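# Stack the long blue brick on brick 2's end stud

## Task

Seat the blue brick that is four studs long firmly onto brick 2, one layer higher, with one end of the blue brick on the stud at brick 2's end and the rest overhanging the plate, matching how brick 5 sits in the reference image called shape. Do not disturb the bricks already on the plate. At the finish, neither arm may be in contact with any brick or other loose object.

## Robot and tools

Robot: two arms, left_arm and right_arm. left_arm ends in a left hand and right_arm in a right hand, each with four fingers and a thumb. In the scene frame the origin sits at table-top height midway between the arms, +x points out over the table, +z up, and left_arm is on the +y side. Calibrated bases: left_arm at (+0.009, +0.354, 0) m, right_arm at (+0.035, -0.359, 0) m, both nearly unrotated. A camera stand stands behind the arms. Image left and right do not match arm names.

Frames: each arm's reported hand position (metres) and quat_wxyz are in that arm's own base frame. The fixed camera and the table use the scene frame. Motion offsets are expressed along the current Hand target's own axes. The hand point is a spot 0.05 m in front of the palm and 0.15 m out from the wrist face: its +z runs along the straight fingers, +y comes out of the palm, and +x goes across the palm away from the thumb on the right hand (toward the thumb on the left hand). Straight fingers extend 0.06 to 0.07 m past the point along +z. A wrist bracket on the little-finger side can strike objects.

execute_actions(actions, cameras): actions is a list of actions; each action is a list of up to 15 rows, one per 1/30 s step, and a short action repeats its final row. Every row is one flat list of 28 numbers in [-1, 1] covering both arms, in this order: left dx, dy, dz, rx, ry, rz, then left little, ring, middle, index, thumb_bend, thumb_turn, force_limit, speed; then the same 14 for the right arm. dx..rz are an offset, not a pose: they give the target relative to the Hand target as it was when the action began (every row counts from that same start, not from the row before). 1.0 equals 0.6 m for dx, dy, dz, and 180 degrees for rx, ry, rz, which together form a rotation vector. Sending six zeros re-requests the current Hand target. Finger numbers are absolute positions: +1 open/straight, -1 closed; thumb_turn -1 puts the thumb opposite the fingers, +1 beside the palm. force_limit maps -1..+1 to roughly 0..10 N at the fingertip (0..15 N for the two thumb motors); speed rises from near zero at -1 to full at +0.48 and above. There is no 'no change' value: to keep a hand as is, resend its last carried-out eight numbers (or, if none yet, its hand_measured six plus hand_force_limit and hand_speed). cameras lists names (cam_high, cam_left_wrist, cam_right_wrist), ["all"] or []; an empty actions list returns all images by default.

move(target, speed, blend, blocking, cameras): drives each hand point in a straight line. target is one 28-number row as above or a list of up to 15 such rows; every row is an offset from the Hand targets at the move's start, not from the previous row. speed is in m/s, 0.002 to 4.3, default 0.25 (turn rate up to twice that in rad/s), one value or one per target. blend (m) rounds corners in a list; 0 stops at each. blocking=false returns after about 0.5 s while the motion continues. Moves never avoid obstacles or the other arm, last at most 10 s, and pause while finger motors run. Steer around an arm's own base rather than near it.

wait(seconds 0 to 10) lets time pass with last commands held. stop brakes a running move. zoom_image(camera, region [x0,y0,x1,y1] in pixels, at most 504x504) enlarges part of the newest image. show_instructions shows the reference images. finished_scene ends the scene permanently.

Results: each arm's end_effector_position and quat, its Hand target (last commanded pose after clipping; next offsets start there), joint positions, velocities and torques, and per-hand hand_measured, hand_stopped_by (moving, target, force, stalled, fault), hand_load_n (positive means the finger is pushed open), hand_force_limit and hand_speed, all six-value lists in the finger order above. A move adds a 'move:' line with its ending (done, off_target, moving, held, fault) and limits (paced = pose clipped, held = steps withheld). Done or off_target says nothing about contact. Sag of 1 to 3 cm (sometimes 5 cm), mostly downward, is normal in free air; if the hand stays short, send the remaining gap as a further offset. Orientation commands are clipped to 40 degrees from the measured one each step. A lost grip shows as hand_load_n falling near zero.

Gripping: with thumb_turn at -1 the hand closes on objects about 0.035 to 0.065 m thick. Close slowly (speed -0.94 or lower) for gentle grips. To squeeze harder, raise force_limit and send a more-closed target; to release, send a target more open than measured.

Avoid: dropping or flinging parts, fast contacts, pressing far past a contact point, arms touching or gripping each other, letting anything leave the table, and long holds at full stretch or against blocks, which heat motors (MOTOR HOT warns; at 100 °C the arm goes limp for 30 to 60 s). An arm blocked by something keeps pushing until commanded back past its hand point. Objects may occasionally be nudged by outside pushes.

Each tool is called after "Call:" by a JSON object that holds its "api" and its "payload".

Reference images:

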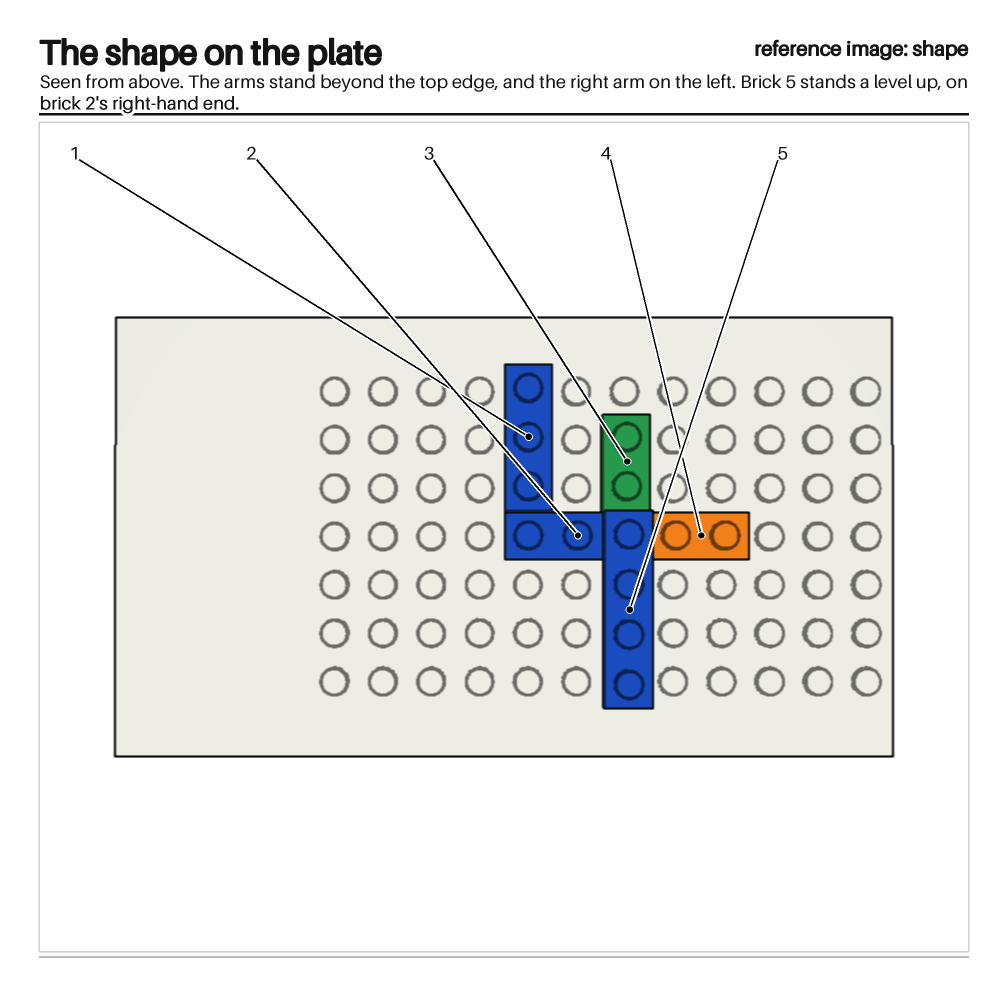

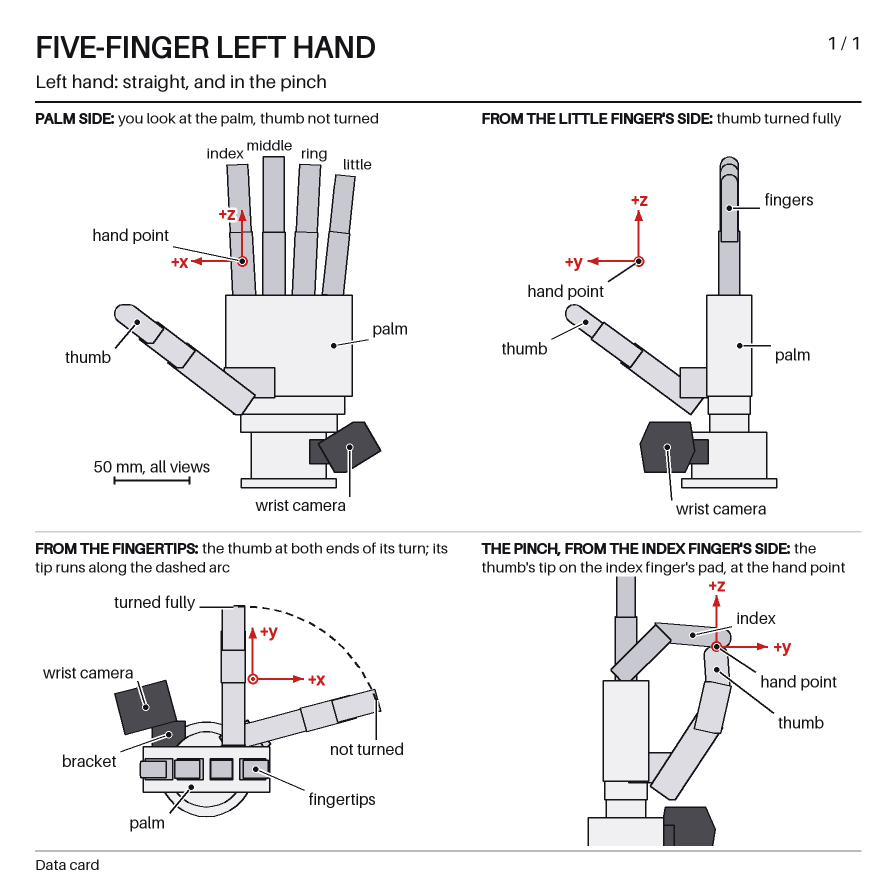

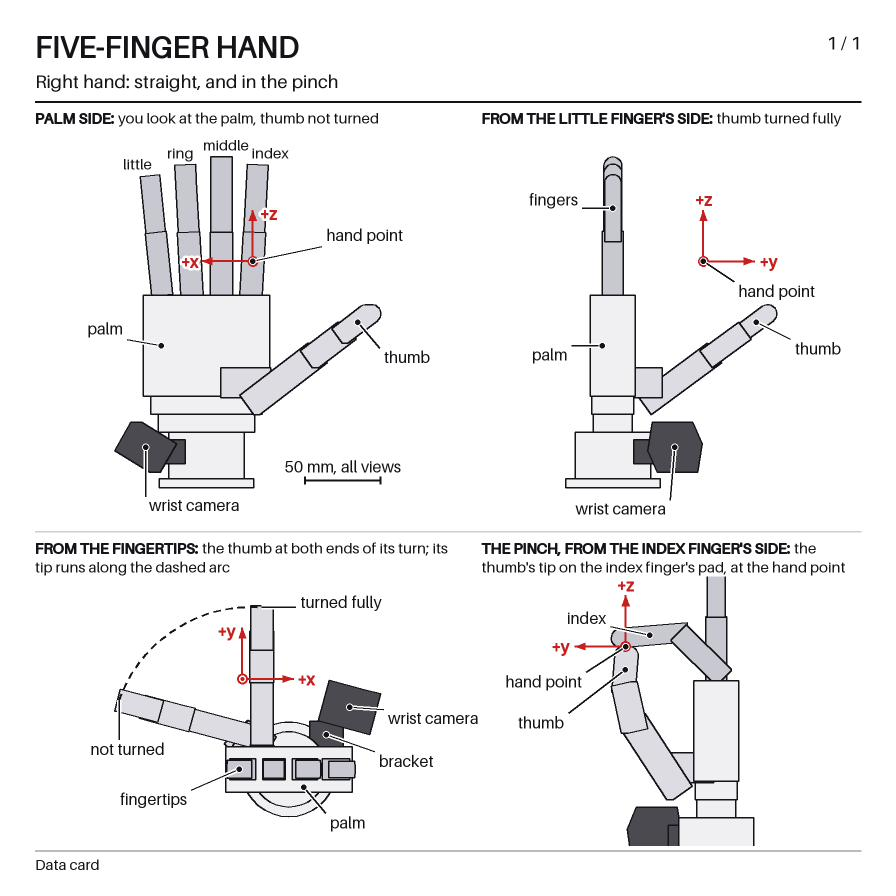

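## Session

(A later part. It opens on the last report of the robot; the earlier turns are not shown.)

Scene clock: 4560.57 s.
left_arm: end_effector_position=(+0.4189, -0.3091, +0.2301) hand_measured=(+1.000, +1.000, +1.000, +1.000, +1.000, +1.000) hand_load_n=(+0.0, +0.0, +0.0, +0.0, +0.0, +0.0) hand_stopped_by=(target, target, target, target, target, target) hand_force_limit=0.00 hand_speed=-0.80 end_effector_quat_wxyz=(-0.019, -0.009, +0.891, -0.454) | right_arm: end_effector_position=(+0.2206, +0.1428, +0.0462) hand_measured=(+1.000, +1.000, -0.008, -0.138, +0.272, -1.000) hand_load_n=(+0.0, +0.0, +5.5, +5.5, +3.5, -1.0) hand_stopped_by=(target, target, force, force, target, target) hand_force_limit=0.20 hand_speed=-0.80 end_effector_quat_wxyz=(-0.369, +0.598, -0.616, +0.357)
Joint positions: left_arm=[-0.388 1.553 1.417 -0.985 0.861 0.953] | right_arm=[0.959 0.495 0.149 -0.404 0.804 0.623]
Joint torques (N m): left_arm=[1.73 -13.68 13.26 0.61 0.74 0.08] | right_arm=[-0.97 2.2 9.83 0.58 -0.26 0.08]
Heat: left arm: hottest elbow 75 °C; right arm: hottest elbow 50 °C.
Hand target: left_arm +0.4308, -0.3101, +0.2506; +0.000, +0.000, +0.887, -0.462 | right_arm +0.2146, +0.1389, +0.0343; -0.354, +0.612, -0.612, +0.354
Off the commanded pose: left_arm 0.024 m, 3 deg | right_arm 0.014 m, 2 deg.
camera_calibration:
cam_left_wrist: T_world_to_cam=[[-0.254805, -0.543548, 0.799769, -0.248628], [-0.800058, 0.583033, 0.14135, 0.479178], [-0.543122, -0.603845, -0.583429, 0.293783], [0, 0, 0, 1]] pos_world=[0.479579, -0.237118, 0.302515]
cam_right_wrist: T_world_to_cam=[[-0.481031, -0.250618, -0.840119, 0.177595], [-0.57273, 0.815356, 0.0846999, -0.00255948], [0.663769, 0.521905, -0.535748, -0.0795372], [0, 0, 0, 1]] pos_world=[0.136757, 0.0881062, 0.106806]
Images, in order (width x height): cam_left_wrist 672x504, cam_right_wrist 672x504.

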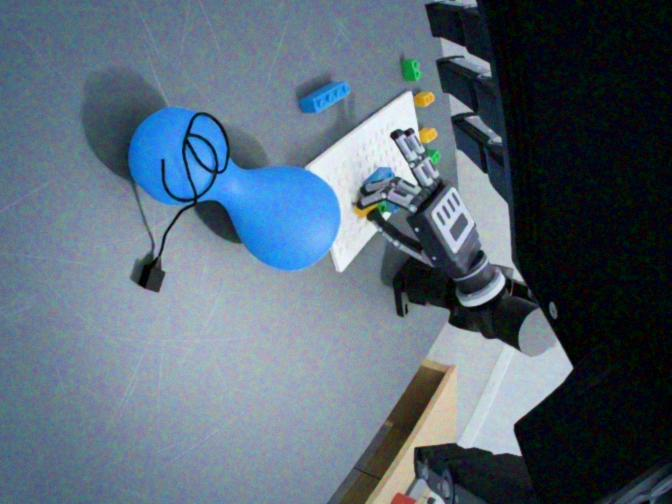

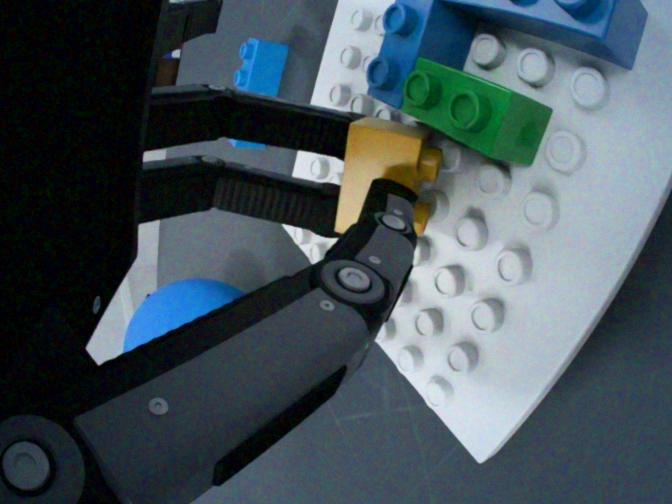

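Call:
{"api": "execute_actions", "payload": {"actions": [[[0,0,0,0,0,0,1,1,1,1,1,1,0,-0.8, 0,0,0,0,0,0,1,1,0.3,0.3,0.27,-1,0,-0.85]],[[0,0,0,0,0,0,1,1,1,1,1,1,0,-0.8, 0,0,0,0,0,0,1,1,0.3,0.3,0.27,-1,0,-0.85]]]}}

Call:
{"api": "move", "payload": {"target": [0,0,0,0,0,0,1,1,1,1,1,1,0,-0.8, 0,-0.07,-0.07,0,0,0,1,1,0.3,0.3,0.5,-1,0,-0.6], "speed": 0.15, "cameras": ["cam_right_wrist"]}}

Call:
{"api": "zoom_image", "payload": {"camera": "cam_right_wrist", "region": [310, 50, 530, 270]}}

Scene clock: 4584.10 s.
left_arm: end_effector_position=(+0.4189, -0.3091, +0.2301) hand_measured=(+1.000, +1.000, +1.000, +1.000, +1.000, +1.000) hand_load_n=(+0.0, +0.0, +0.0, +0.0, +0.0, +0.0) hand_stopped_by=(target, target, target, target, target, target) hand_force_limit=0.00 hand_speed=-0.80 end_effector_quat_wxyz=(-0.019, -0.009, +0.891, -0.454) | right_arm: end_effector_position=(+0.2185, +0.1433, +0.0428) hand_measured=(+1.000, +1.000, +0.300, +0.300, +0.270, -1.000) hand_load_n=(+0.0, +0.0, +0.0, +0.0, +0.5, +0.0) hand_stopped_by=(target, target, target, target, target, target) hand_force_limit=0.00 hand_speed=-0.85 end_effector_quat_wxyz=(-0.366, +0.603, -0.615, +0.353)
Joint positions: left_arm=[-0.388 1.553 1.417 -0.985 0.861 0.953] | right_arm=[0.959 0.5 0.147 -0.406 0.793 0.623]
Joint torques (N m): left_arm=[1.67 -13.92 13.23 0.62 0.76 0.06] | right_arm=[-0.97 1.9 9.99 0.61 0.27 0.1]
Heat: left arm: hottest elbow 75 °C; right arm: hottest elbow 47 °C.
Hand target: left_arm +0.4308, -0.3101, +0.2506; +0.000, +0.000, +0.887, -0.462 | right_arm +0.2147, +0.1389, +0.0344; -0.354, +0.612, -0.612, +0.354
Off the commanded pose: left_arm 0.024 m, 3 deg | right_arm 0.010 m, 2 deg.

Scene clock: 4585.73 s.
left_arm: end_effector_position=(+0.4189, -0.3091, +0.2301) hand_measured=(+1.000, +1.000, +1.000, +1.000, +1.000, +1.000) hand_load_n=(+0.0, +0.0, +0.0, -0.5, +0.0, -0.5) hand_stopped_by=(target, target, target, target, target, target) hand_force_limit=0.00 hand_speed=-0.80 end_effector_quat_wxyz=(-0.019, -0.009, +0.891, -0.454) | right_arm: end_effector_position=(+0.1953, +0.1261, +0.0622) hand_measured=(+1.000, +1.000, +0.300, +0.300, +0.500, -1.000) hand_load_n=(+0.0, +0.0, +0.0, +0.0, +0.0, +0.0) hand_stopped_by=(target, target, target, target, target, target) hand_force_limit=0.00 hand_speed=-0.60 end_effector_quat_wxyz=(-0.329, +0.625, -0.609, +0.361)
Joint positions: left_arm=[-0.388 1.553 1.417 -0.985 0.861 0.953] | right_arm=[1.041 0.395 0.227 -0.743 0.848 0.709]
Joint torques (N m): left_arm=[1.44 -14.04 13.22 0.58 0.75 0.08] | right_arm=[-0.03 1.08 15.8 0.43 0.62 0.2]
Heat: left arm: hottest elbow 75 °C; right arm: hottest elbow 47 °C.
Hand target: left_arm +0.4308, -0.3101, +0.2506; +0.000, +0.000, +0.887, -0.462 | right_arm +0.1991, +0.1389, +0.0916; -0.354, +0.612, -0.612, +0.354
Off the commanded pose: left_arm 0.024 m, 3 deg | right_arm 0.032 m, 3 deg.
move: off_target (left_arm, right_arm)
camera_calibration:
cam_right_wrist: T_world_to_cam=[[-0.526571, -0.319299, -0.78789, 0.189036], [-0.575847, 0.815754, 0.0542655, -0.00234054], [0.625398, 0.482279, -0.61342, -0.0280763], [0, 0, 0, 1]] pos_world=[0.115752, 0.075809, 0.131845]
Images, in order (width x height): cam_right_wrist 672x504.

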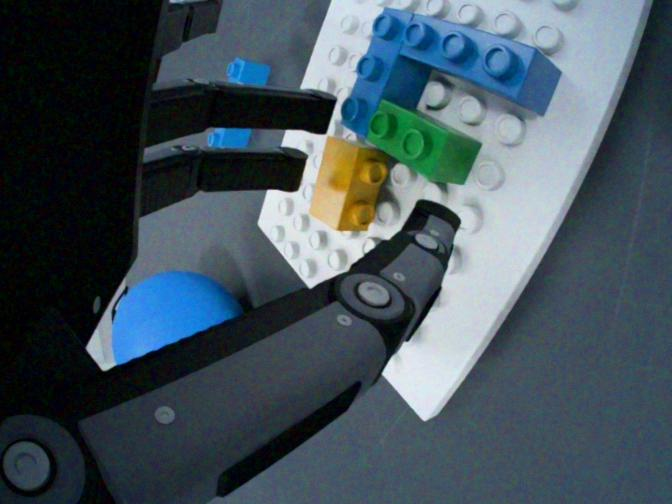

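Scaled by 2.291 from the camera's 672x504 image, which has a finer 960x720 frame.

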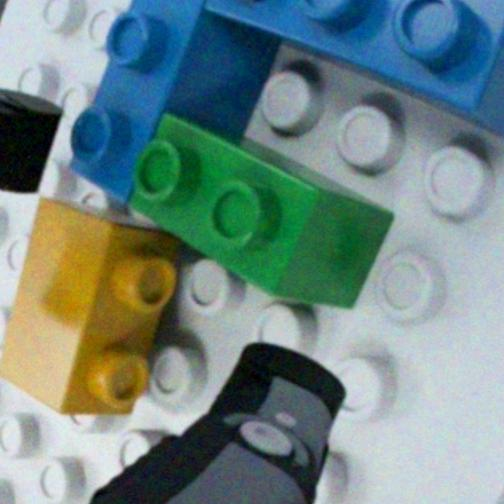

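Call:
{"api": "move", "payload": {"target": [[0,0,0,0,0,0,1,1,1,1,1,1,0,-0.8, 0,0.0036,0.049,0,0,0,1,1,0.3,0.3,0.37,-1,0,-0.6],[0,0,0,0,0,0,1,1,1,1,1,1,0,-0.8, 0,0.0599,0.0815,0,0,0,1,1,0.3,0.3,0.37,-1,0,-0.6]], "speed": 0.12, "cameras": ["cam_right_wrist"]}}

Call:
{"api": "zoom_image", "payload": {"camera": "cam_right_wrist", "region": [280, 50, 500, 270]}}

Scene clock: 4614.87 s.
left_arm: end_effector_position=(+0.4189, -0.3091, +0.2301) hand_measured=(+1.000, +1.000, +1.000, +1.000, +1.000, +1.000) hand_load_n=(+0.0, +0.0, +0.0, +0.0, +0.0, +0.0) hand_stopped_by=(target, target, target, target, target, target) hand_force_limit=0.00 hand_speed=-0.80 end_effector_quat_wxyz=(-0.019, -0.009, +0.891, -0.454) | right_arm: end_effector_position=(+0.2229, +0.1421, +0.0417) hand_measured=(+1.000, +1.000, +0.300, +0.300, +0.370, -1.000) hand_load_n=(+0.0, +0.0, +0.0, +0.0, +0.0, +0.0) hand_stopped_by=(target, target, target, target, target, target) hand_force_limit=0.00 hand_speed=-0.60 end_effector_quat_wxyz=(-0.358, +0.611, -0.612, +0.352)
Joint positions: left_arm=[-0.388 1.553 1.417 -0.985 0.861 0.953] | right_arm=[0.919 0.524 0.153 -0.379 0.756 0.577]
Joint torques (N m): left_arm=[1.61 -13.86 13.27 0.57 0.74 0.06] | right_arm=[-1.38 1.67 9.74 1.78 0.23 0.07]
Heat: left arm: hottest elbow 75 °C; right arm: hottest elbow 49 °C.
Hand target: left_arm +0.4308, -0.3101, +0.2506; +0.000, +0.000, +0.887, -0.462 | right_arm +0.2236, +0.1391, +0.0363; -0.354, +0.612, -0.612, +0.354
Off the commanded pose: left_arm 0.024 m, 3 deg | right_arm 0.007 m, 1 deg.
move: off_target (left_arm)
camera_calibration:
cam_right_wrist: T_world_to_cam=[[-0.498132, -0.276003, -0.822002, 0.181505], [-0.584576, 0.807055, 0.0832683, 0.00362746], [0.640418, 0.522001, -0.563364, -0.0766672], [0, 0, 0, 1]] pos_world=[0.141633, 0.0871887, 0.105704]
Images, in order (width x height): cam_right_wrist 672x504.

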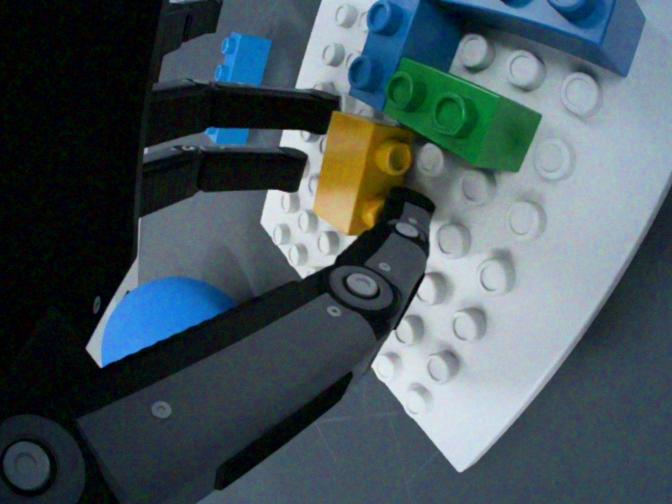

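Scaled by 2.291 from the camera's 672x504 image, which has a finer 960x720 frame.

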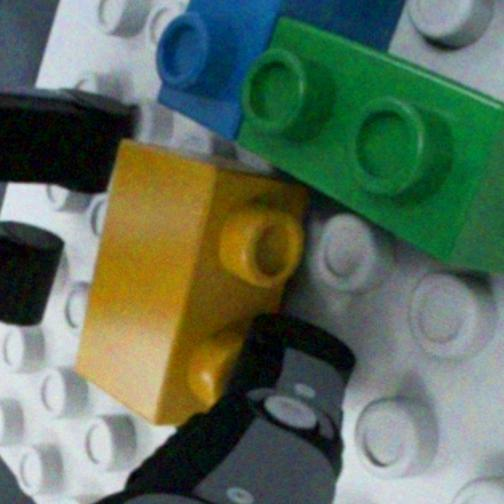

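Call:
{"api": "execute_actions", "payload": {"actions": [[[0,0,0,0,0,0,1,1,1,1,1,1,0,-0.8, 0,0,0,0,0,0,1,1,-0.3,-0.3,0.37,-1,-0.3,-0.8]],[[0,0,0,0,0,0,1,1,1,1,1,1,0,-0.8, 0,0,0,0,0,0,1,1,-0.3,-0.3,0.37,-1,-0.3,-0.8]],[[0,0,0,0,0,0,1,1,1,1,1,1,0,-0.8, 0,0,0,0,0,0,1,1,-0.3,-0.3,0.37,-1,-0.3,-0.8]]], "cameras": ["cam_right_wrist","cam_left_wrist"]}}

Call:
{"api": "zoom_image", "payload": {"camera": "cam_right_wrist", "region": [280, 50, 500, 270]}}

Scene clock: 4622.70 s.
left_arm: end_effector_position=(+0.4189, -0.3091, +0.2301) hand_measured=(+1.000, +1.000, +1.000, +1.000, +1.000, +1.000) hand_load_n=(+0.0, +0.0, +0.0, +0.0, +0.0, -0.5) hand_stopped_by=(target, target, target, target, target, target) hand_force_limit=0.00 hand_speed=-0.80 end_effector_quat_wxyz=(-0.019, -0.009, +0.891, -0.454) | right_arm: end_effector_position=(+0.2245, +0.1424, +0.0428) hand_measured=(+1.000, +1.000, -0.010, -0.048, +0.372, -1.000) hand_load_n=(+0.0, +0.0, +5.0, +3.5, +5.0, +0.0) hand_stopped_by=(target, target, force, force, target, target) hand_force_limit=-0.30 hand_speed=-0.80 end_effector_quat_wxyz=(-0.361, +0.608, -0.613, +0.353)
Joint positions: left_arm=[-0.388 1.553 1.417 -0.985 0.861 0.953] | right_arm=[0.915 0.524 0.152 -0.368 0.757 0.576]
Joint torques (N m): left_arm=[1.67 -13.92 13.22 0.64 0.75 0.06] | right_arm=[-1.44 1.9 9.88 1.39 0.18 0.04]
Heat: left arm: hottest elbow 75 °C; right arm: hottest elbow 49 °C.
Hand target: left_arm +0.4308, -0.3101, +0.2506; +0.000, +0.000, +0.887, -0.462 | right_arm +0.2236, +0.1389, +0.0361; -0.354, +0.612, -0.612, +0.354
Off the commanded pose: left_arm 0.024 m, 3 deg | right_arm 0.008 m, 1 deg.
camera_calibration:
cam_left_wrist: T_world_to_cam=[[-0.254805, -0.543548, 0.799769, -0.248628], [-0.800058, 0.583033, 0.14135, 0.479178], [-0.543122, -0.603845, -0.583429, 0.293783], [0, 0, 0, 1]] pos_world=[0.479579, -0.237118, 0.302515]
cam_right_wrist: T_world_to_cam=[[-0.494267, -0.269635, -0.826436, 0.181617], [-0.582373, 0.808517, 0.084512, 0.00337933], [0.6454, 0.523066, -0.556651, -0.0788693], [0, 0, 0, 1]] pos_world=[0.142637, 0.0874917, 0.105906]
Images, in order (width x height): cam_left_wrist 672x504, cam_right_wrist 672x504.

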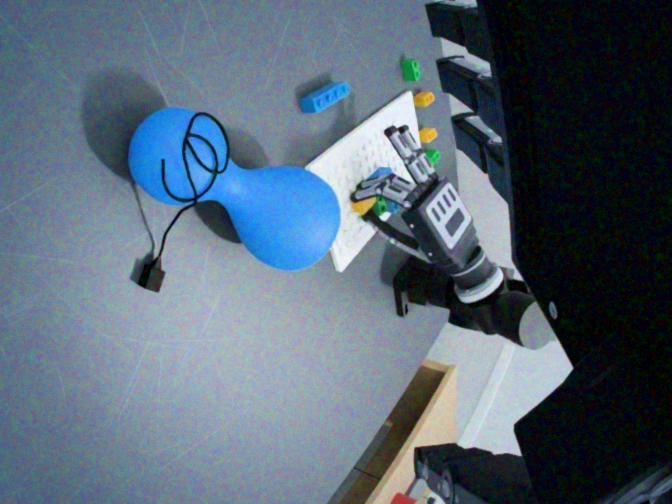

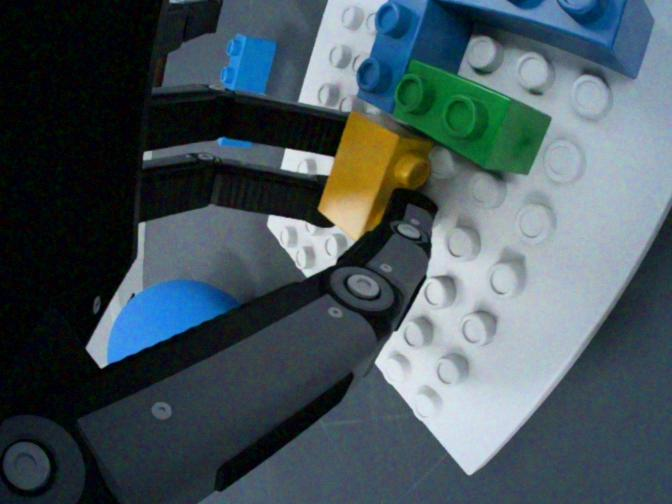

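Scaled by 2.291 from the camera's 672x504 image, which has a finer 960x720 frame.

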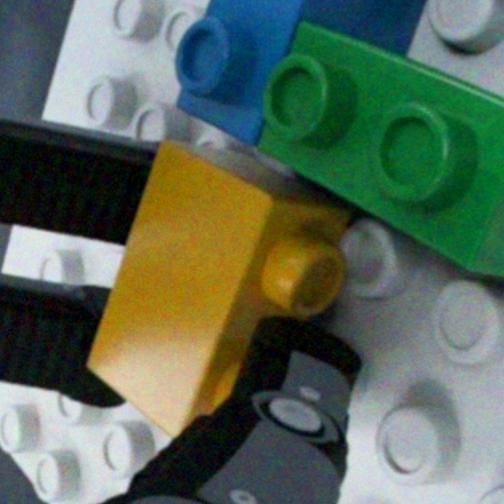

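Call:
{"api": "execute_actions", "payload": {"actions": [[[0,0,0,0,0,0,1,1,1,1,1,1,0,-0.8, 0,0,0,0,0,0,1,1,-0.4,-0.4,0.37,-1,0.3,-0.85]]]}}

Call:
{"api": "move", "payload": {"target": [0,0,0,0,0,0,1,1,1,1,1,1,0,-0.8, 0,-0.1,0,0,0,0,1,1,-0.4,-0.4,0.37,-1,0.3,-0.85], "speed": 0.15, "cameras": ["cam_right_wrist","cam_left_wrist"]}}

Call:
{"api": "zoom_image", "payload": {"camera": "cam_right_wrist", "region": [280, 50, 500, 270]}}

Scene clock: 4640.07 s.
left_arm: end_effector_position=(+0.4189, -0.3091, +0.2301) hand_measured=(+1.000, +1.000, +1.000, +1.000, +1.000, +1.000) hand_load_n=(+0.0, +0.0, +0.0, +0.0, +0.0, -0.5) hand_stopped_by=(target, target, target, target, target, target) hand_force_limit=0.00 hand_speed=-0.80 end_effector_quat_wxyz=(-0.019, -0.009, +0.891, -0.454) | right_arm: end_effector_position=(+0.2248, +0.1424, +0.0431) hand_measured=(+1.000, +1.000, -0.020, -0.072, +0.372, -1.000) hand_load_n=(+0.0, +0.0, +6.0, +9.0, +9.5, -1.0) hand_stopped_by=(target, target, force, force, target, target) hand_force_limit=0.30 hand_speed=-0.85 end_effector_quat_wxyz=(-0.362, +0.608, -0.613, +0.353)
Joint positions: left_arm=[-0.388 1.553 1.417 -0.985 0.861 0.953] | right_arm=[0.915 0.524 0.152 -0.367 0.757 0.576]
Joint torques (N m): left_arm=[1.61 -13.98 13.22 0.61 0.75 0.06] | right_arm=[-1.26 1.73 9.87 1.29 0.17 0.07]
Heat: left arm: hottest elbow 75 °C; right arm: hottest elbow 49 °C.
Hand target: left_arm +0.4308, -0.3101, +0.2506; +0.000, +0.000, +0.887, -0.462 | right_arm +0.2236, +0.1389, +0.0361; -0.354, +0.612, -0.612, +0.354
Off the commanded pose: left_arm 0.024 m, 3 deg | right_arm 0.008 m, 1 deg.

Scene clock: 4641.33 s.
left_arm: end_effector_position=(+0.4189, -0.3091, +0.2301) hand_measured=(+1.000, +1.000, +1.000, +1.000, +1.000, +1.000) hand_load_n=(+0.0, -0.5, -0.5, +0.0, +0.0, +0.0) hand_stopped_by=(target, target, target, target, target, target) hand_force_limit=0.00 hand_speed=-0.80 end_effector_quat_wxyz=(-0.019, -0.009, +0.891, -0.454) | right_arm: end_effector_position=(+0.2434, +0.1327, +0.0650) hand_measured=(+1.000, +1.000, -0.020, -0.072, +0.370, -1.000) hand_load_n=(+0.0, +0.0, +0.0, +0.0, +0.0, +0.0) hand_stopped_by=(target, target, force, force, target, target) hand_force_limit=0.30 hand_speed=-0.85 end_effector_quat_wxyz=(-0.343, +0.620, -0.612, +0.352)
Joint positions: left_arm=[-0.388 1.553 1.417 -0.985 0.861 0.953] | right_arm=[0.768 0.529 0.222 -0.393 0.642 0.448]
Joint torques (N m): left_arm=[1.67 -13.8 13.26 0.61 0.74 0.07] | right_arm=[-1.67 1.32 15.45 0.75 0.16 0.06]
Heat: left arm: hottest elbow 75 °C; right arm: hottest elbow 49 °C.
Hand target: left_arm +0.4308, -0.3101, +0.2506; +0.000, +0.000, +0.887, -0.462 | right_arm +0.2535, +0.1389, +0.0881; -0.354, +0.612, -0.612, +0.354
Off the commanded pose: left_arm 0.024 m, 3 deg | right_arm 0.026 m, 1 deg.
move: off_target (left_arm, right_arm)
camera_calibration:
cam_left_wrist: T_world_to_cam=[[-0.254805, -0.543548, 0.799769, -0.248628], [-0.800058, 0.583033, 0.14135, 0.479178], [-0.543122, -0.603845, -0.583429, 0.293783], [0, 0, 0, 1]] pos_world=[0.479579, -0.237118, 0.302515]
cam_right_wrist: T_world_to_cam=[[-0.517459, -0.295544, -0.80305, 0.214247], [-0.582417, 0.809188, 0.0774876, 0.0207447], [0.626918, 0.507807, -0.590852, -0.064908], [0, 0, 0, 1]] pos_world=[0.163638, 0.0794939, 0.132093]
Images, in order (width x height): cam_left_wrist 672x504, cam_right_wrist 672x504.

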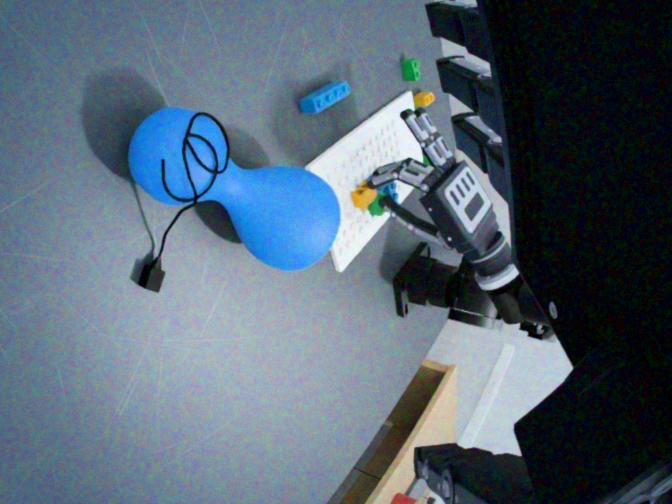

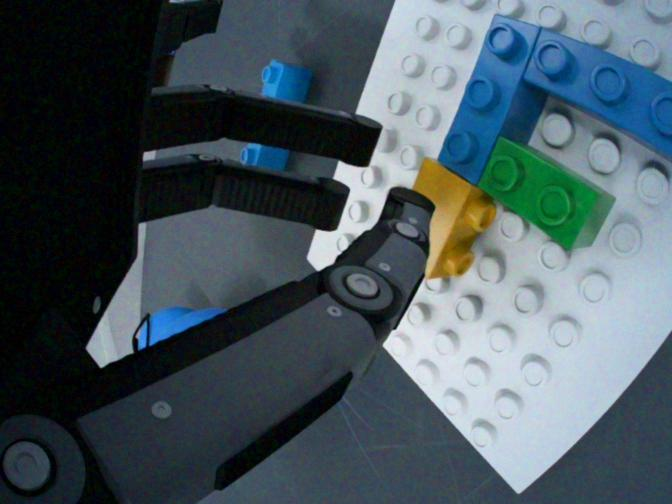

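Scaled by 2.291 from the camera's 672x504 image, which has a finer 960x720 frame.

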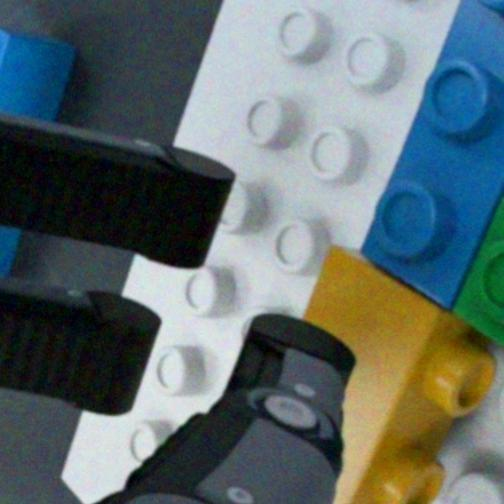

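Call:
{"api": "zoom_image", "payload": {"camera": "cam_right_wrist", "region": [380, 120, 540, 300]}}

Scaled by 2.800 from the camera's 672x504 image, which has a finer 960x720 frame.

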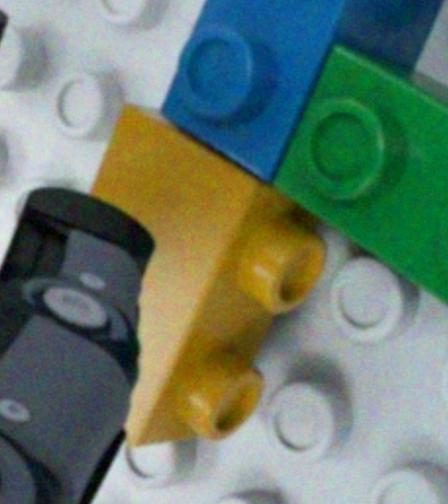

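Call:
{"api": "move", "payload": {"target": [[0,0,0,0,0,0,1,1,1,1,1,1,0,-0.8, -0.0068,0,-0.0066,-0.0833,0,0,-0.9,-0.9,-0.9,-0.9,1,-1,0,0],[0,0,0,0,0,0,1,1,1,1,1,1,0,-0.8, -0.0068,0.0794,0.043,-0.0833,0,0,-0.9,-0.9,-0.9,-0.9,1,-1,0,0]], "speed": 0.12, "cameras": ["cam_right_wrist"]}}

Scene clock: 4707.10 s.
left_arm: end_effector_position=(+0.4189, -0.3091, +0.2301) hand_measured=(+1.000, +1.000, +1.000, +1.000, +1.000, +1.000) hand_load_n=(+0.0, +0.0, +0.0, +0.0, +0.0, -0.5) hand_stopped_by=(target, target, target, target, target, target) hand_force_limit=0.00 hand_speed=-0.80 end_effector_quat_wxyz=(-0.019, -0.009, +0.891, -0.454) | right_arm: end_effector_position=(+0.2499, +0.1442, +0.0366) hand_measured=(-0.900, -0.900, -0.900, -0.900, +1.000, -1.000) hand_load_n=(+0.0, +0.0, +0.0, +0.0, +0.0, +0.0) hand_stopped_by=(target, target, target, target, target, target) hand_force_limit=0.00 hand_speed=0.00 end_effector_quat_wxyz=(-0.270, +0.657, -0.649, +0.272)
Joint positions: left_arm=[-0.388 1.553 1.417 -0.985 0.861 0.953] | right_arm=[0.634 0.798 0.322 -0.413 0.43 0.466]
Joint torques (N m): left_arm=[1.67 -13.92 13.24 0.61 0.74 0.05] | right_arm=[-1.55 -0.5 9.78 1.63 0.1 0.17]
Heat: left arm: hottest elbow 75 °C; right arm: hottest elbow 56 °C.
Hand target: left_arm +0.4308, -0.3101, +0.2506; +0.000, +0.000, +0.887, -0.462 | right_arm +0.2521, +0.1429, +0.0339; -0.271, +0.653, -0.653, +0.271
Off the commanded pose: left_arm 0.024 m, 3 deg | right_arm 0.004 m, 1 deg.
move: off_target (left_arm)
camera_calibration:
cam_right_wrist: T_world_to_cam=[[-0.693626, -0.292205, -0.658406, 0.236467], [-0.549608, 0.805521, 0.221512, 0.00456325], [0.465633, 0.515512, -0.719329, -0.047651], [0, 0, 0, 1]] pos_world=[0.188715, 0.0899857, 0.120404]
Images, in order (width x height): cam_right_wrist 672x504.

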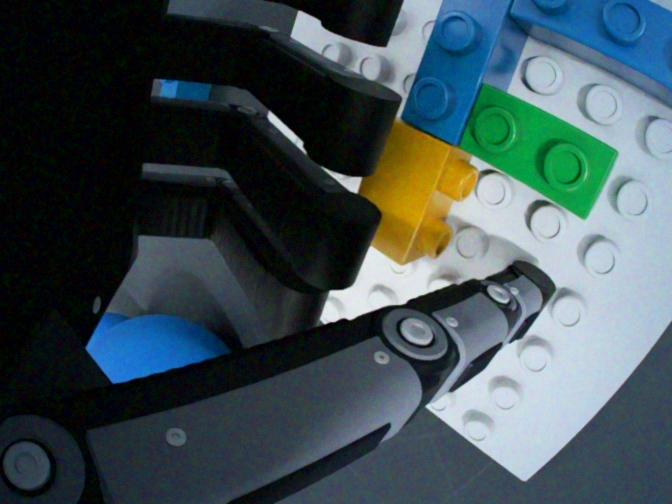

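Call:
{"api": "execute_actions", "payload": {"actions": [[[0,0,0,0,0,0,1,1,1,1,1,1,0,-0.8, 0,0,0,0,0,0,-0.9,-0.9,-0.9,-0.9,0.1,-1,-0.3,-0.6]],[[0,0,0,0,0,0,1,1,1,1,1,1,0,-0.8, 0,0,0,0,0,0,-0.9,-0.9,-0.9,-0.9,0.1,-1,-0.3,-0.6]],[[0,0,0,0,0,0,1,1,1,1,1,1,0,-0.8, 0,0,0,0,0,0,-0.9,-0.9,-0.9,-0.9,0.1,-1,-0.3,-0.6]]], "cameras": ["cam_right_wrist"]}}

Scene clock: 4713.17 s.
left_arm: end_effector_position=(+0.4189, -0.3091, +0.2301) hand_measured=(+1.000, +1.000, +1.000, +1.000, +1.000, +1.000) hand_load_n=(+0.0, +0.0, +0.0, +0.0, +0.0, -0.5) hand_stopped_by=(target, target, target, target, target, target) hand_force_limit=0.00 hand_speed=-0.80 end_effector_quat_wxyz=(-0.019, -0.009, +0.891, -0.454) | right_arm: end_effector_position=(+0.2500, +0.1442, +0.0366) hand_measured=(-0.900, -0.900, -0.900, -0.900, +0.494, -1.000) hand_load_n=(+0.0, +0.0, -1.5, +0.5, +6.5, +2.0) hand_stopped_by=(target, target, target, target, force, target) hand_force_limit=-0.30 hand_speed=-0.60 end_effector_quat_wxyz=(-0.271, +0.657, -0.649, +0.272)
Joint positions: left_arm=[-0.388 1.553 1.417 -0.985 0.861 0.953] | right_arm=[0.634 0.798 0.322 -0.413 0.43 0.466]
Joint torques (N m): left_arm=[1.49 -13.98 13.19 0.64 0.74 0.07] | right_arm=[-1.61 -0.67 9.77 1.62 0.09 0.16]
Heat: left arm: hottest elbow 75 °C; right arm: hottest elbow 54 °C.
Hand target: left_arm +0.4308, -0.3101, +0.2506; +0.000, +0.000, +0.887, -0.462 | right_arm +0.2521, +0.1430, +0.0340; -0.271, +0.653, -0.653, +0.271
Off the commanded pose: left_arm 0.024 m, 3 deg | right_arm 0.004 m, 1 deg.
camera_calibration:
cam_right_wrist: T_world_to_cam=[[-0.693373, -0.29202, -0.658755, 0.236473], [-0.549684, 0.805468, 0.221514, 0.00450161], [0.46592, 0.515699, -0.719009, -0.047812], [0, 0, 0, 1]] pos_world=[0.188715, 0.0900856, 0.120404]
Images, in order (width x height): cam_right_wrist 672x504.

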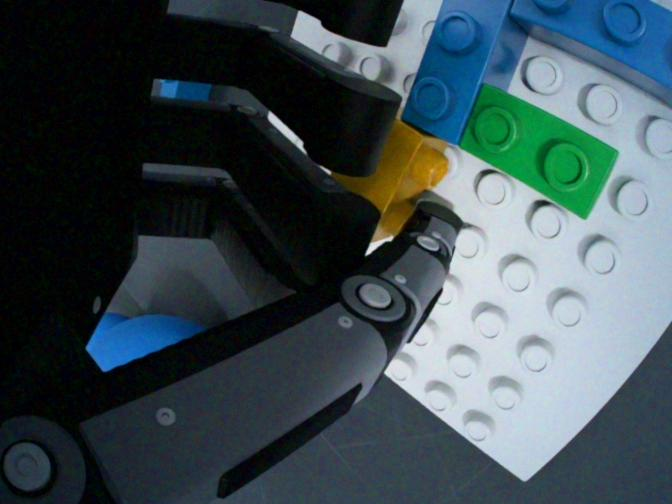

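Call:
{"api": "execute_actions", "payload": {"actions": [[[0,0,0,0,0,0,1,1,1,1,1,1,0,-0.8, 0,0,0,0,0,0,-0.9,-0.9,-0.9,-0.9,0.7,-1,-0.3,-0.3]]], "cameras": ["cam_right_wrist","cam_left_wrist"]}}

Call:
{"api": "zoom_image", "payload": {"camera": "cam_left_wrist", "region": [320, 150, 420, 250]}}

Call:
{"api": "zoom_image", "payload": {"camera": "cam_right_wrist", "region": [330, 90, 530, 290]}}

Scene clock: 4725.37 s.
left_arm: end_effector_position=(+0.4189, -0.3091, +0.2301) hand_measured=(+1.000, +1.000, +1.000, +1.000, +1.000, +1.000) hand_load_n=(+0.0, +0.0, +0.0, +0.0, +0.0, +0.0) hand_stopped_by=(target, target, target, target, target, target) hand_force_limit=0.00 hand_speed=-0.80 end_effector_quat_wxyz=(-0.019, -0.009, +0.891, -0.454) | right_arm: end_effector_position=(+0.2500, +0.1442, +0.0366) hand_measured=(-0.900, -0.900, -0.900, -0.900, +0.700, -1.000) hand_load_n=(+0.0, +0.0, +0.0, +0.0, +0.0, +0.0) hand_stopped_by=(target, target, target, target, target, target) hand_force_limit=-0.30 hand_speed=-0.30 end_effector_quat_wxyz=(-0.271, +0.657, -0.649, +0.272)
Joint positions: left_arm=[-0.388 1.553 1.417 -0.985 0.861 0.953] | right_arm=[0.634 0.798 0.322 -0.413 0.43 0.466]
Joint torques (N m): left_arm=[1.61 -13.86 13.19 0.55 0.74 0.07] | right_arm=[-1.44 -0.56 9.74 1.66 0.07 0.17]
Heat: left arm: hottest elbow 75 °C; right arm: hottest elbow 51 °C.
Hand target: left_arm +0.4308, -0.3101, +0.2506; +0.000, +0.000, +0.887, -0.462 | right_arm +0.2521, +0.1430, +0.0340; -0.271, +0.653, -0.653, +0.271
Off the commanded pose: left_arm 0.024 m, 3 deg | right_arm 0.004 m, 1 deg.
camera_calibration:
cam_left_wrist: T_world_to_cam=[[-0.254805, -0.543548, 0.799769, -0.248628], [-0.800058, 0.583033, 0.14135, 0.479178], [-0.543122, -0.603845, -0.583429, 0.293783], [0, 0, 0, 1]] pos_world=[0.479579, -0.237118, 0.302515]
cam_right_wrist: T_world_to_cam=[[-0.693373, -0.29202, -0.658755, 0.236473], [-0.549684, 0.805468, 0.221514, 0.00450161], [0.46592, 0.515699, -0.719009, -0.047812], [0, 0, 0, 1]] pos_world=[0.188715, 0.0900856, 0.120404]
Images, in order (width x height): cam_left_wrist 672x504, cam_right_wrist 672x504.

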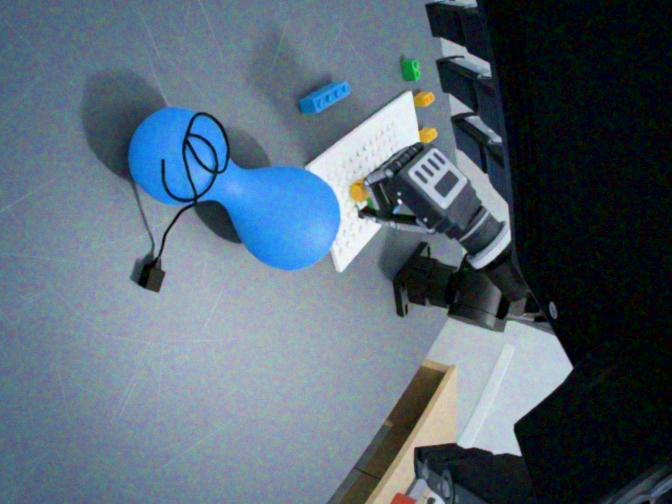

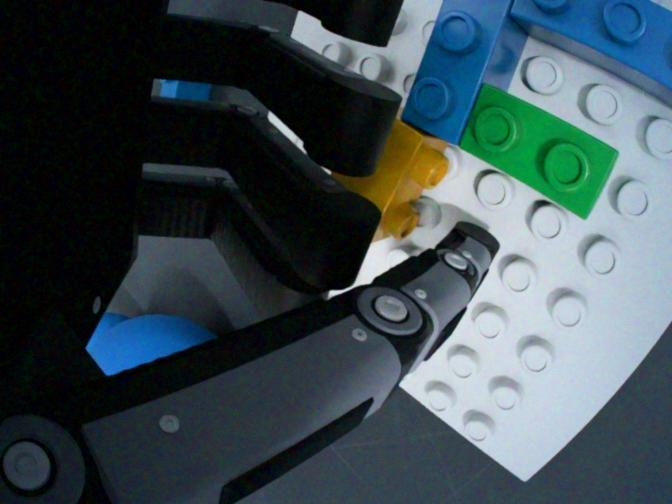

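Scaled by 5.040 from the camera's 672x504 image, which has a finer 960x720 frame.

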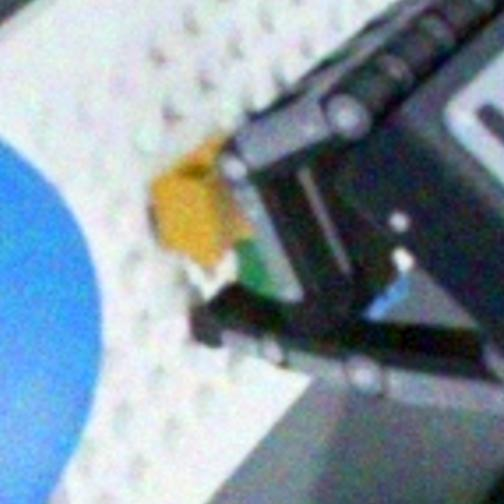

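Scaled by 2.520 from the camera's 672x504 image, which has a finer 960x720 frame.

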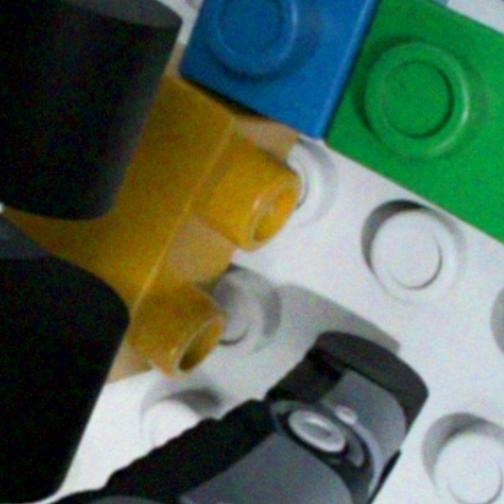

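Call:
{"api": "move", "payload": {"target": [[0,0,0,0,0,0,1,1,1,1,1,1,0,-0.8, 0,-0.0707,-0.0471,0,0,0,-0.9,-0.9,-0.9,-0.9,1,-1,0,0],[0,0,0,0,0,0,1,1,1,1,1,1,0,-0.8, 0,-0.0707,-0.0467,0,0,0,1,1,0.9,0.9,1,-1,0,0.3],[0,0,0,0,0,0,1,1,1,1,1,1,0,-0.8, 0,-0.0135,0.0088,0,0,0,1,1,0.9,0.9,1,-1,0,0]], "speed": 0.15, "cameras": ["cam_right_wrist"]}}

Scene clock: 4748.70 s.
left_arm: end_effector_position=(+0.4189, -0.3091, +0.2301) hand_measured=(+1.000, +1.000, +1.000, +1.000, +1.000, +1.000) hand_load_n=(+0.0, +0.0, +0.0, -0.5, +0.0, +0.0) hand_stopped_by=(target, target, target, target, target, target) hand_force_limit=0.00 hand_speed=-0.80 end_effector_quat_wxyz=(-0.019, -0.009, +0.891, -0.454) | right_arm: end_effector_position=(+0.2598, +0.1443, +0.0387) hand_measured=(+1.000, +1.000, +0.900, +0.900, +1.000, -1.000) hand_load_n=(+0.0, +0.0, +0.0, +0.0, +0.0, +0.0) hand_stopped_by=(target, target, target, target, target, target) hand_force_limit=0.00 hand_speed=0.00 end_effector_quat_wxyz=(-0.271, +0.654, -0.652, +0.271)
Joint positions: left_arm=[-0.388 1.553 1.417 -0.985 0.861 0.953] | right_arm=[0.604 0.828 0.338 -0.389 0.412 0.451]
Joint torques (N m): left_arm=[1.67 -13.86 13.26 0.61 0.75 0.06] | right_arm=[-1.26 -1.03 9.69 1.69 0.11 0.09]
Heat: left arm: hottest elbow 75 °C; right arm: hottest elbow 48 °C.
Hand target: left_arm +0.4308, -0.3101, +0.2506; +0.000, +0.000, +0.887, -0.462 | right_arm +0.2616, +0.1429, +0.0359; -0.271, +0.653, -0.653, +0.271
Off the commanded pose: left_arm 0.024 m, 3 deg | right_arm 0.004 m, 0 deg.
move: off_target (left_arm); target 2's new numbers were sent with right_arm's hand 0.028 m and 2 deg from that target
camera_calibration:
cam_right_wrist: T_world_to_cam=[[-0.696237, -0.281943, -0.660123, 0.244093], [-0.54285, 0.808505, 0.227229, 0.00699805], [0.469647, 0.516553, -0.715964, -0.0521333], [0, 0, 0, 1]] pos_world=[0.19823, 0.090092, 0.122216]
Images, in order (width x height): cam_right_wrist 672x504.

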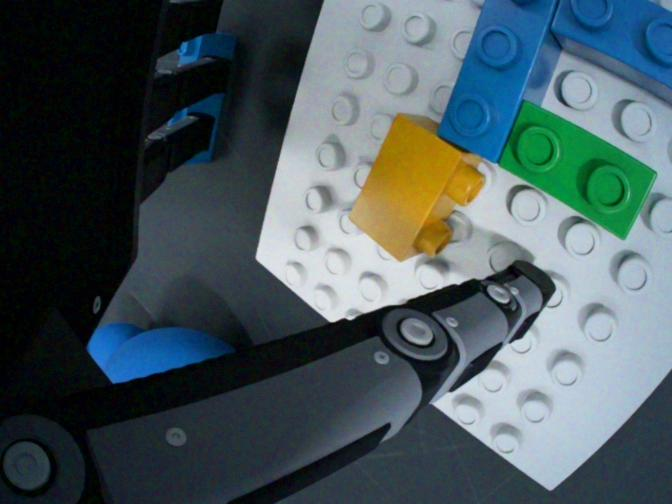

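Call:
{"api": "execute_actions", "payload": {"actions": [[[0,0,0,0,0,0,1,1,1,1,1,1,0,-0.8, 0,0,0,0,0,0,1,1,0.9,0.9,0.1,-1,-0.3,-0.5]],[[0,0,0,0,0,0,1,1,1,1,1,1,0,-0.8, 0,0,0,0,0,0,1,1,0.9,0.9,0.1,-1,-0.3,-0.5]],[[0,0,0,0,0,0,1,1,1,1,1,1,0,-0.8, 0,0,0,0,0,0,1,1,0.9,0.9,0.1,-1,-0.3,-0.5]]], "cameras": ["cam_right_wrist"]}}

Scene clock: 4758.77 s.
left_arm: end_effector_position=(+0.4189, -0.3091, +0.2301) hand_measured=(+1.000, +1.000, +1.000, +1.000, +1.000, +1.000) hand_load_n=(+0.0, +0.0, +0.0, +0.0, +0.0, +0.0) hand_stopped_by=(target, target, target, target, target, target) hand_force_limit=0.00 hand_speed=-0.80 end_effector_quat_wxyz=(-0.019, -0.009, +0.891, -0.454) | right_arm: end_effector_position=(+0.2598, +0.1443, +0.0387) hand_measured=(+1.000, +1.000, +0.900, +0.900, +0.100, -1.000) hand_load_n=(+0.0, +0.0, +0.0, -0.5, +0.0, +0.0) hand_stopped_by=(target, target, target, target, target, target) hand_force_limit=-0.30 hand_speed=-0.50 end_effector_quat_wxyz=(-0.271, +0.654, -0.652, +0.271)
Joint positions: left_arm=[-0.388 1.553 1.417 -0.985 0.861 0.953] | right_arm=[0.604 0.828 0.338 -0.389 0.412 0.451]
Joint torques (N m): left_arm=[1.61 -13.86 13.24 0.62 0.74 0.07] | right_arm=[-1.32 -0.79 9.74 1.73 0.13 0.08]
Heat: left arm: hottest elbow 75 °C; right arm: hottest elbow 48 °C.
Hand target: left_arm +0.4308, -0.3101, +0.2506; +0.000, +0.000, +0.887, -0.462 | right_arm +0.2616, +0.1429, +0.0360; -0.271, +0.653, -0.653, +0.271
Off the commanded pose: left_arm 0.024 m, 3 deg | right_arm 0.004 m, 0 deg.
camera_calibration:
cam_right_wrist: T_world_to_cam=[[-0.696237, -0.281943, -0.660123, 0.244093], [-0.54285, 0.808505, 0.227229, 0.00699805], [0.469647, 0.516553, -0.715964, -0.0521333], [0, 0, 0, 1]] pos_world=[0.19823, 0.090092, 0.122216]
Images, in order (width x height): cam_right_wrist 672x504.

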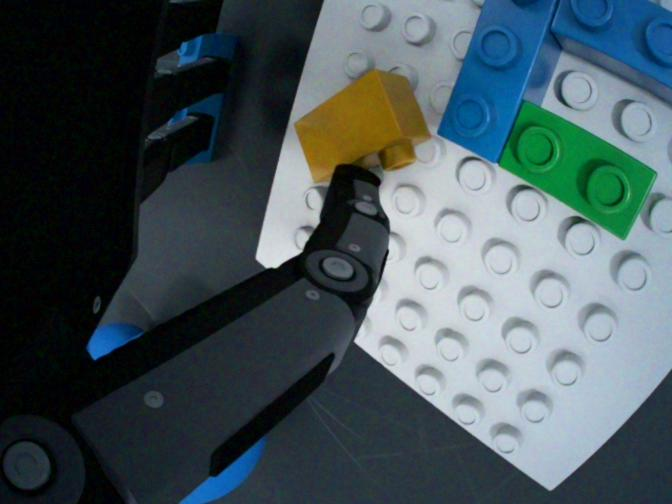

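Call:
{"api": "move", "payload": {"target": [[0,0,0,0,0,0,1,1,1,1,1,1,0,-0.8, 0,-0.046,-0.046,0,0,0,1,1,0.9,0.9,0.8,-1,0,0.2],[0,0,0,0,0,0,1,1,1,1,1,1,0,-0.8, 0.1298,-0.156,-0.1127,-0.1954,-0.1954,-0.4717,-0.9,-0.9,-0.9,1,1,1,0.2,0.4],[0,0,0,0,0,0,1,1,1,1,1,1,0,-0.8, 0.1715,-0.1412,-0.0685,-0.1954,-0.1954,-0.4717,-0.9,-0.9,-0.9,1,1,1,0.2,0.4]], "speed": 0.2, "cameras": ["cam_right_wrist","cam_left_wrist"]}}

Call:
{"api": "zoom_image", "payload": {"camera": "cam_left_wrist", "region": [300, 120, 440, 250]}}

Scene clock: 4931.90 s.
left_arm: end_effector_position=(+0.4189, -0.3091, +0.2301) hand_measured=(+1.000, +1.000, +1.000, +1.000, +1.000, +1.000) hand_load_n=(+0.0, +0.0, +0.0, +0.0, +0.0, -0.5) hand_stopped_by=(target, target, target, target, target, target) hand_force_limit=0.00 hand_speed=-0.80 end_effector_quat_wxyz=(-0.019, -0.009, +0.891, -0.454) | right_arm: end_effector_position=(+0.2865, +0.0416, +0.1280) hand_measured=(-0.900, -0.900, -0.900, +1.000, +1.000, +1.000) hand_load_n=(+0.0, -0.5, +0.0, +0.0, +0.0, +0.0) hand_stopped_by=(target, target, target, target, target, target) hand_force_limit=0.20 hand_speed=0.40 end_effector_quat_wxyz=(-0.001, +1.000, +0.000, +0.000)
Joint positions: left_arm=[-0.388 1.553 1.417 -0.985 0.861 0.953] | right_arm=[0.311 1.256 0.949 -1.263 -0.001 -1.259]
Joint torques (N m): left_arm=[1.73 -13.86 13.27 0.57 0.75 0.07] | right_arm=[-1.32 -5.66 10.1 0.2 0.07 0.07]
Heat: left arm: hottest elbow 75 °C; right arm: hottest elbow 46 °C.
Hand target: left_arm +0.4308, -0.3101, +0.2506; +0.000, +0.000, +0.887, -0.462 | right_arm +0.2922, +0.0401, +0.1251; +0.000, +1.000, +0.000, +0.001
Off the commanded pose: left_arm 0.024 m, 3 deg | right_arm 0.007 m, 0 deg.
move: off_target (left_arm); target 2's new numbers were sent with right_arm's hand 0.020 m and 2 deg from that target
camera_calibration:
cam_left_wrist: T_world_to_cam=[[-0.254805, -0.543548, 0.799769, -0.248628], [-0.800058, 0.583033, 0.14135, 0.479178], [-0.543122, -0.603845, -0.583429, 0.293783], [0, 0, 0, 1]] pos_world=[0.479579, -0.237118, 0.302515]
cam_right_wrist: T_world_to_cam=[[0.279586, -0.959762, 0.0262594, -0.046608], [-0.810236, -0.221178, 0.54277, 0.163272], [-0.515121, -0.173027, -0.839471, 0.37891], [0, 0, 0, 1]] pos_world=[0.340504, 0.0569411, 0.230688]
Images, in order (width x height): cam_left_wrist 672x504, cam_right_wrist 672x504.

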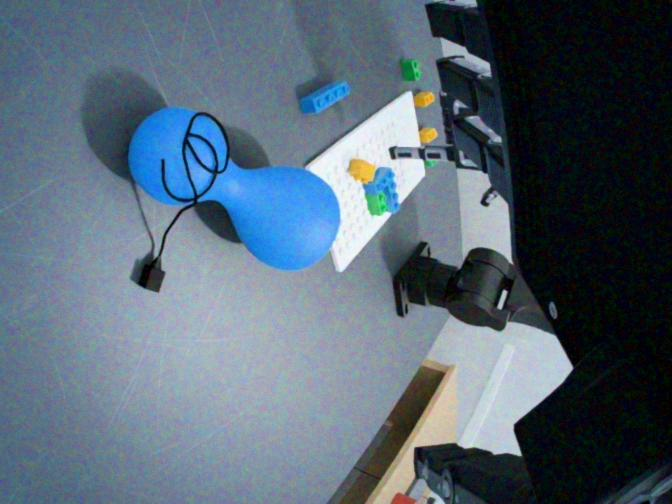

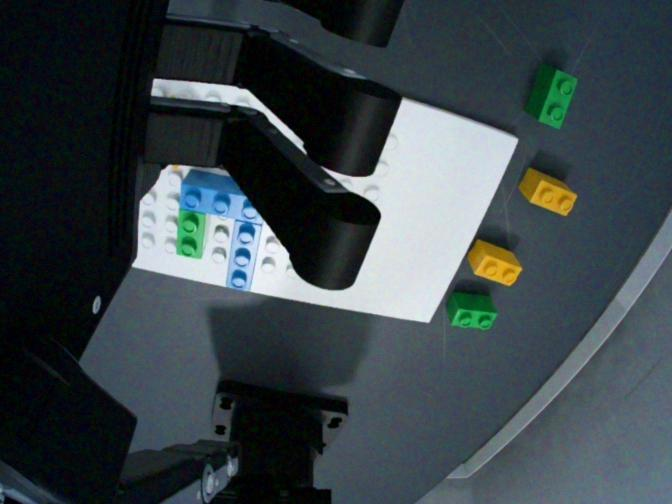

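Scaled by 3.600 from the camera's 672x504 image, which has a finer 960x720 frame.

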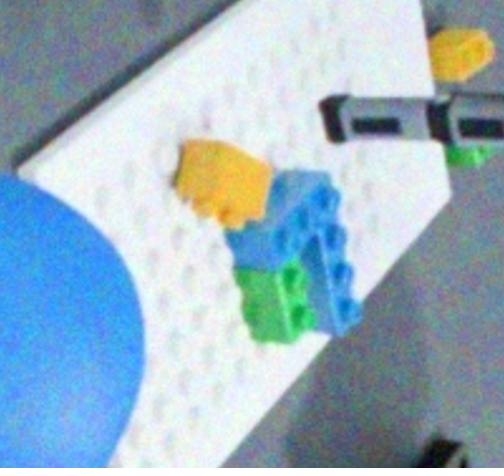

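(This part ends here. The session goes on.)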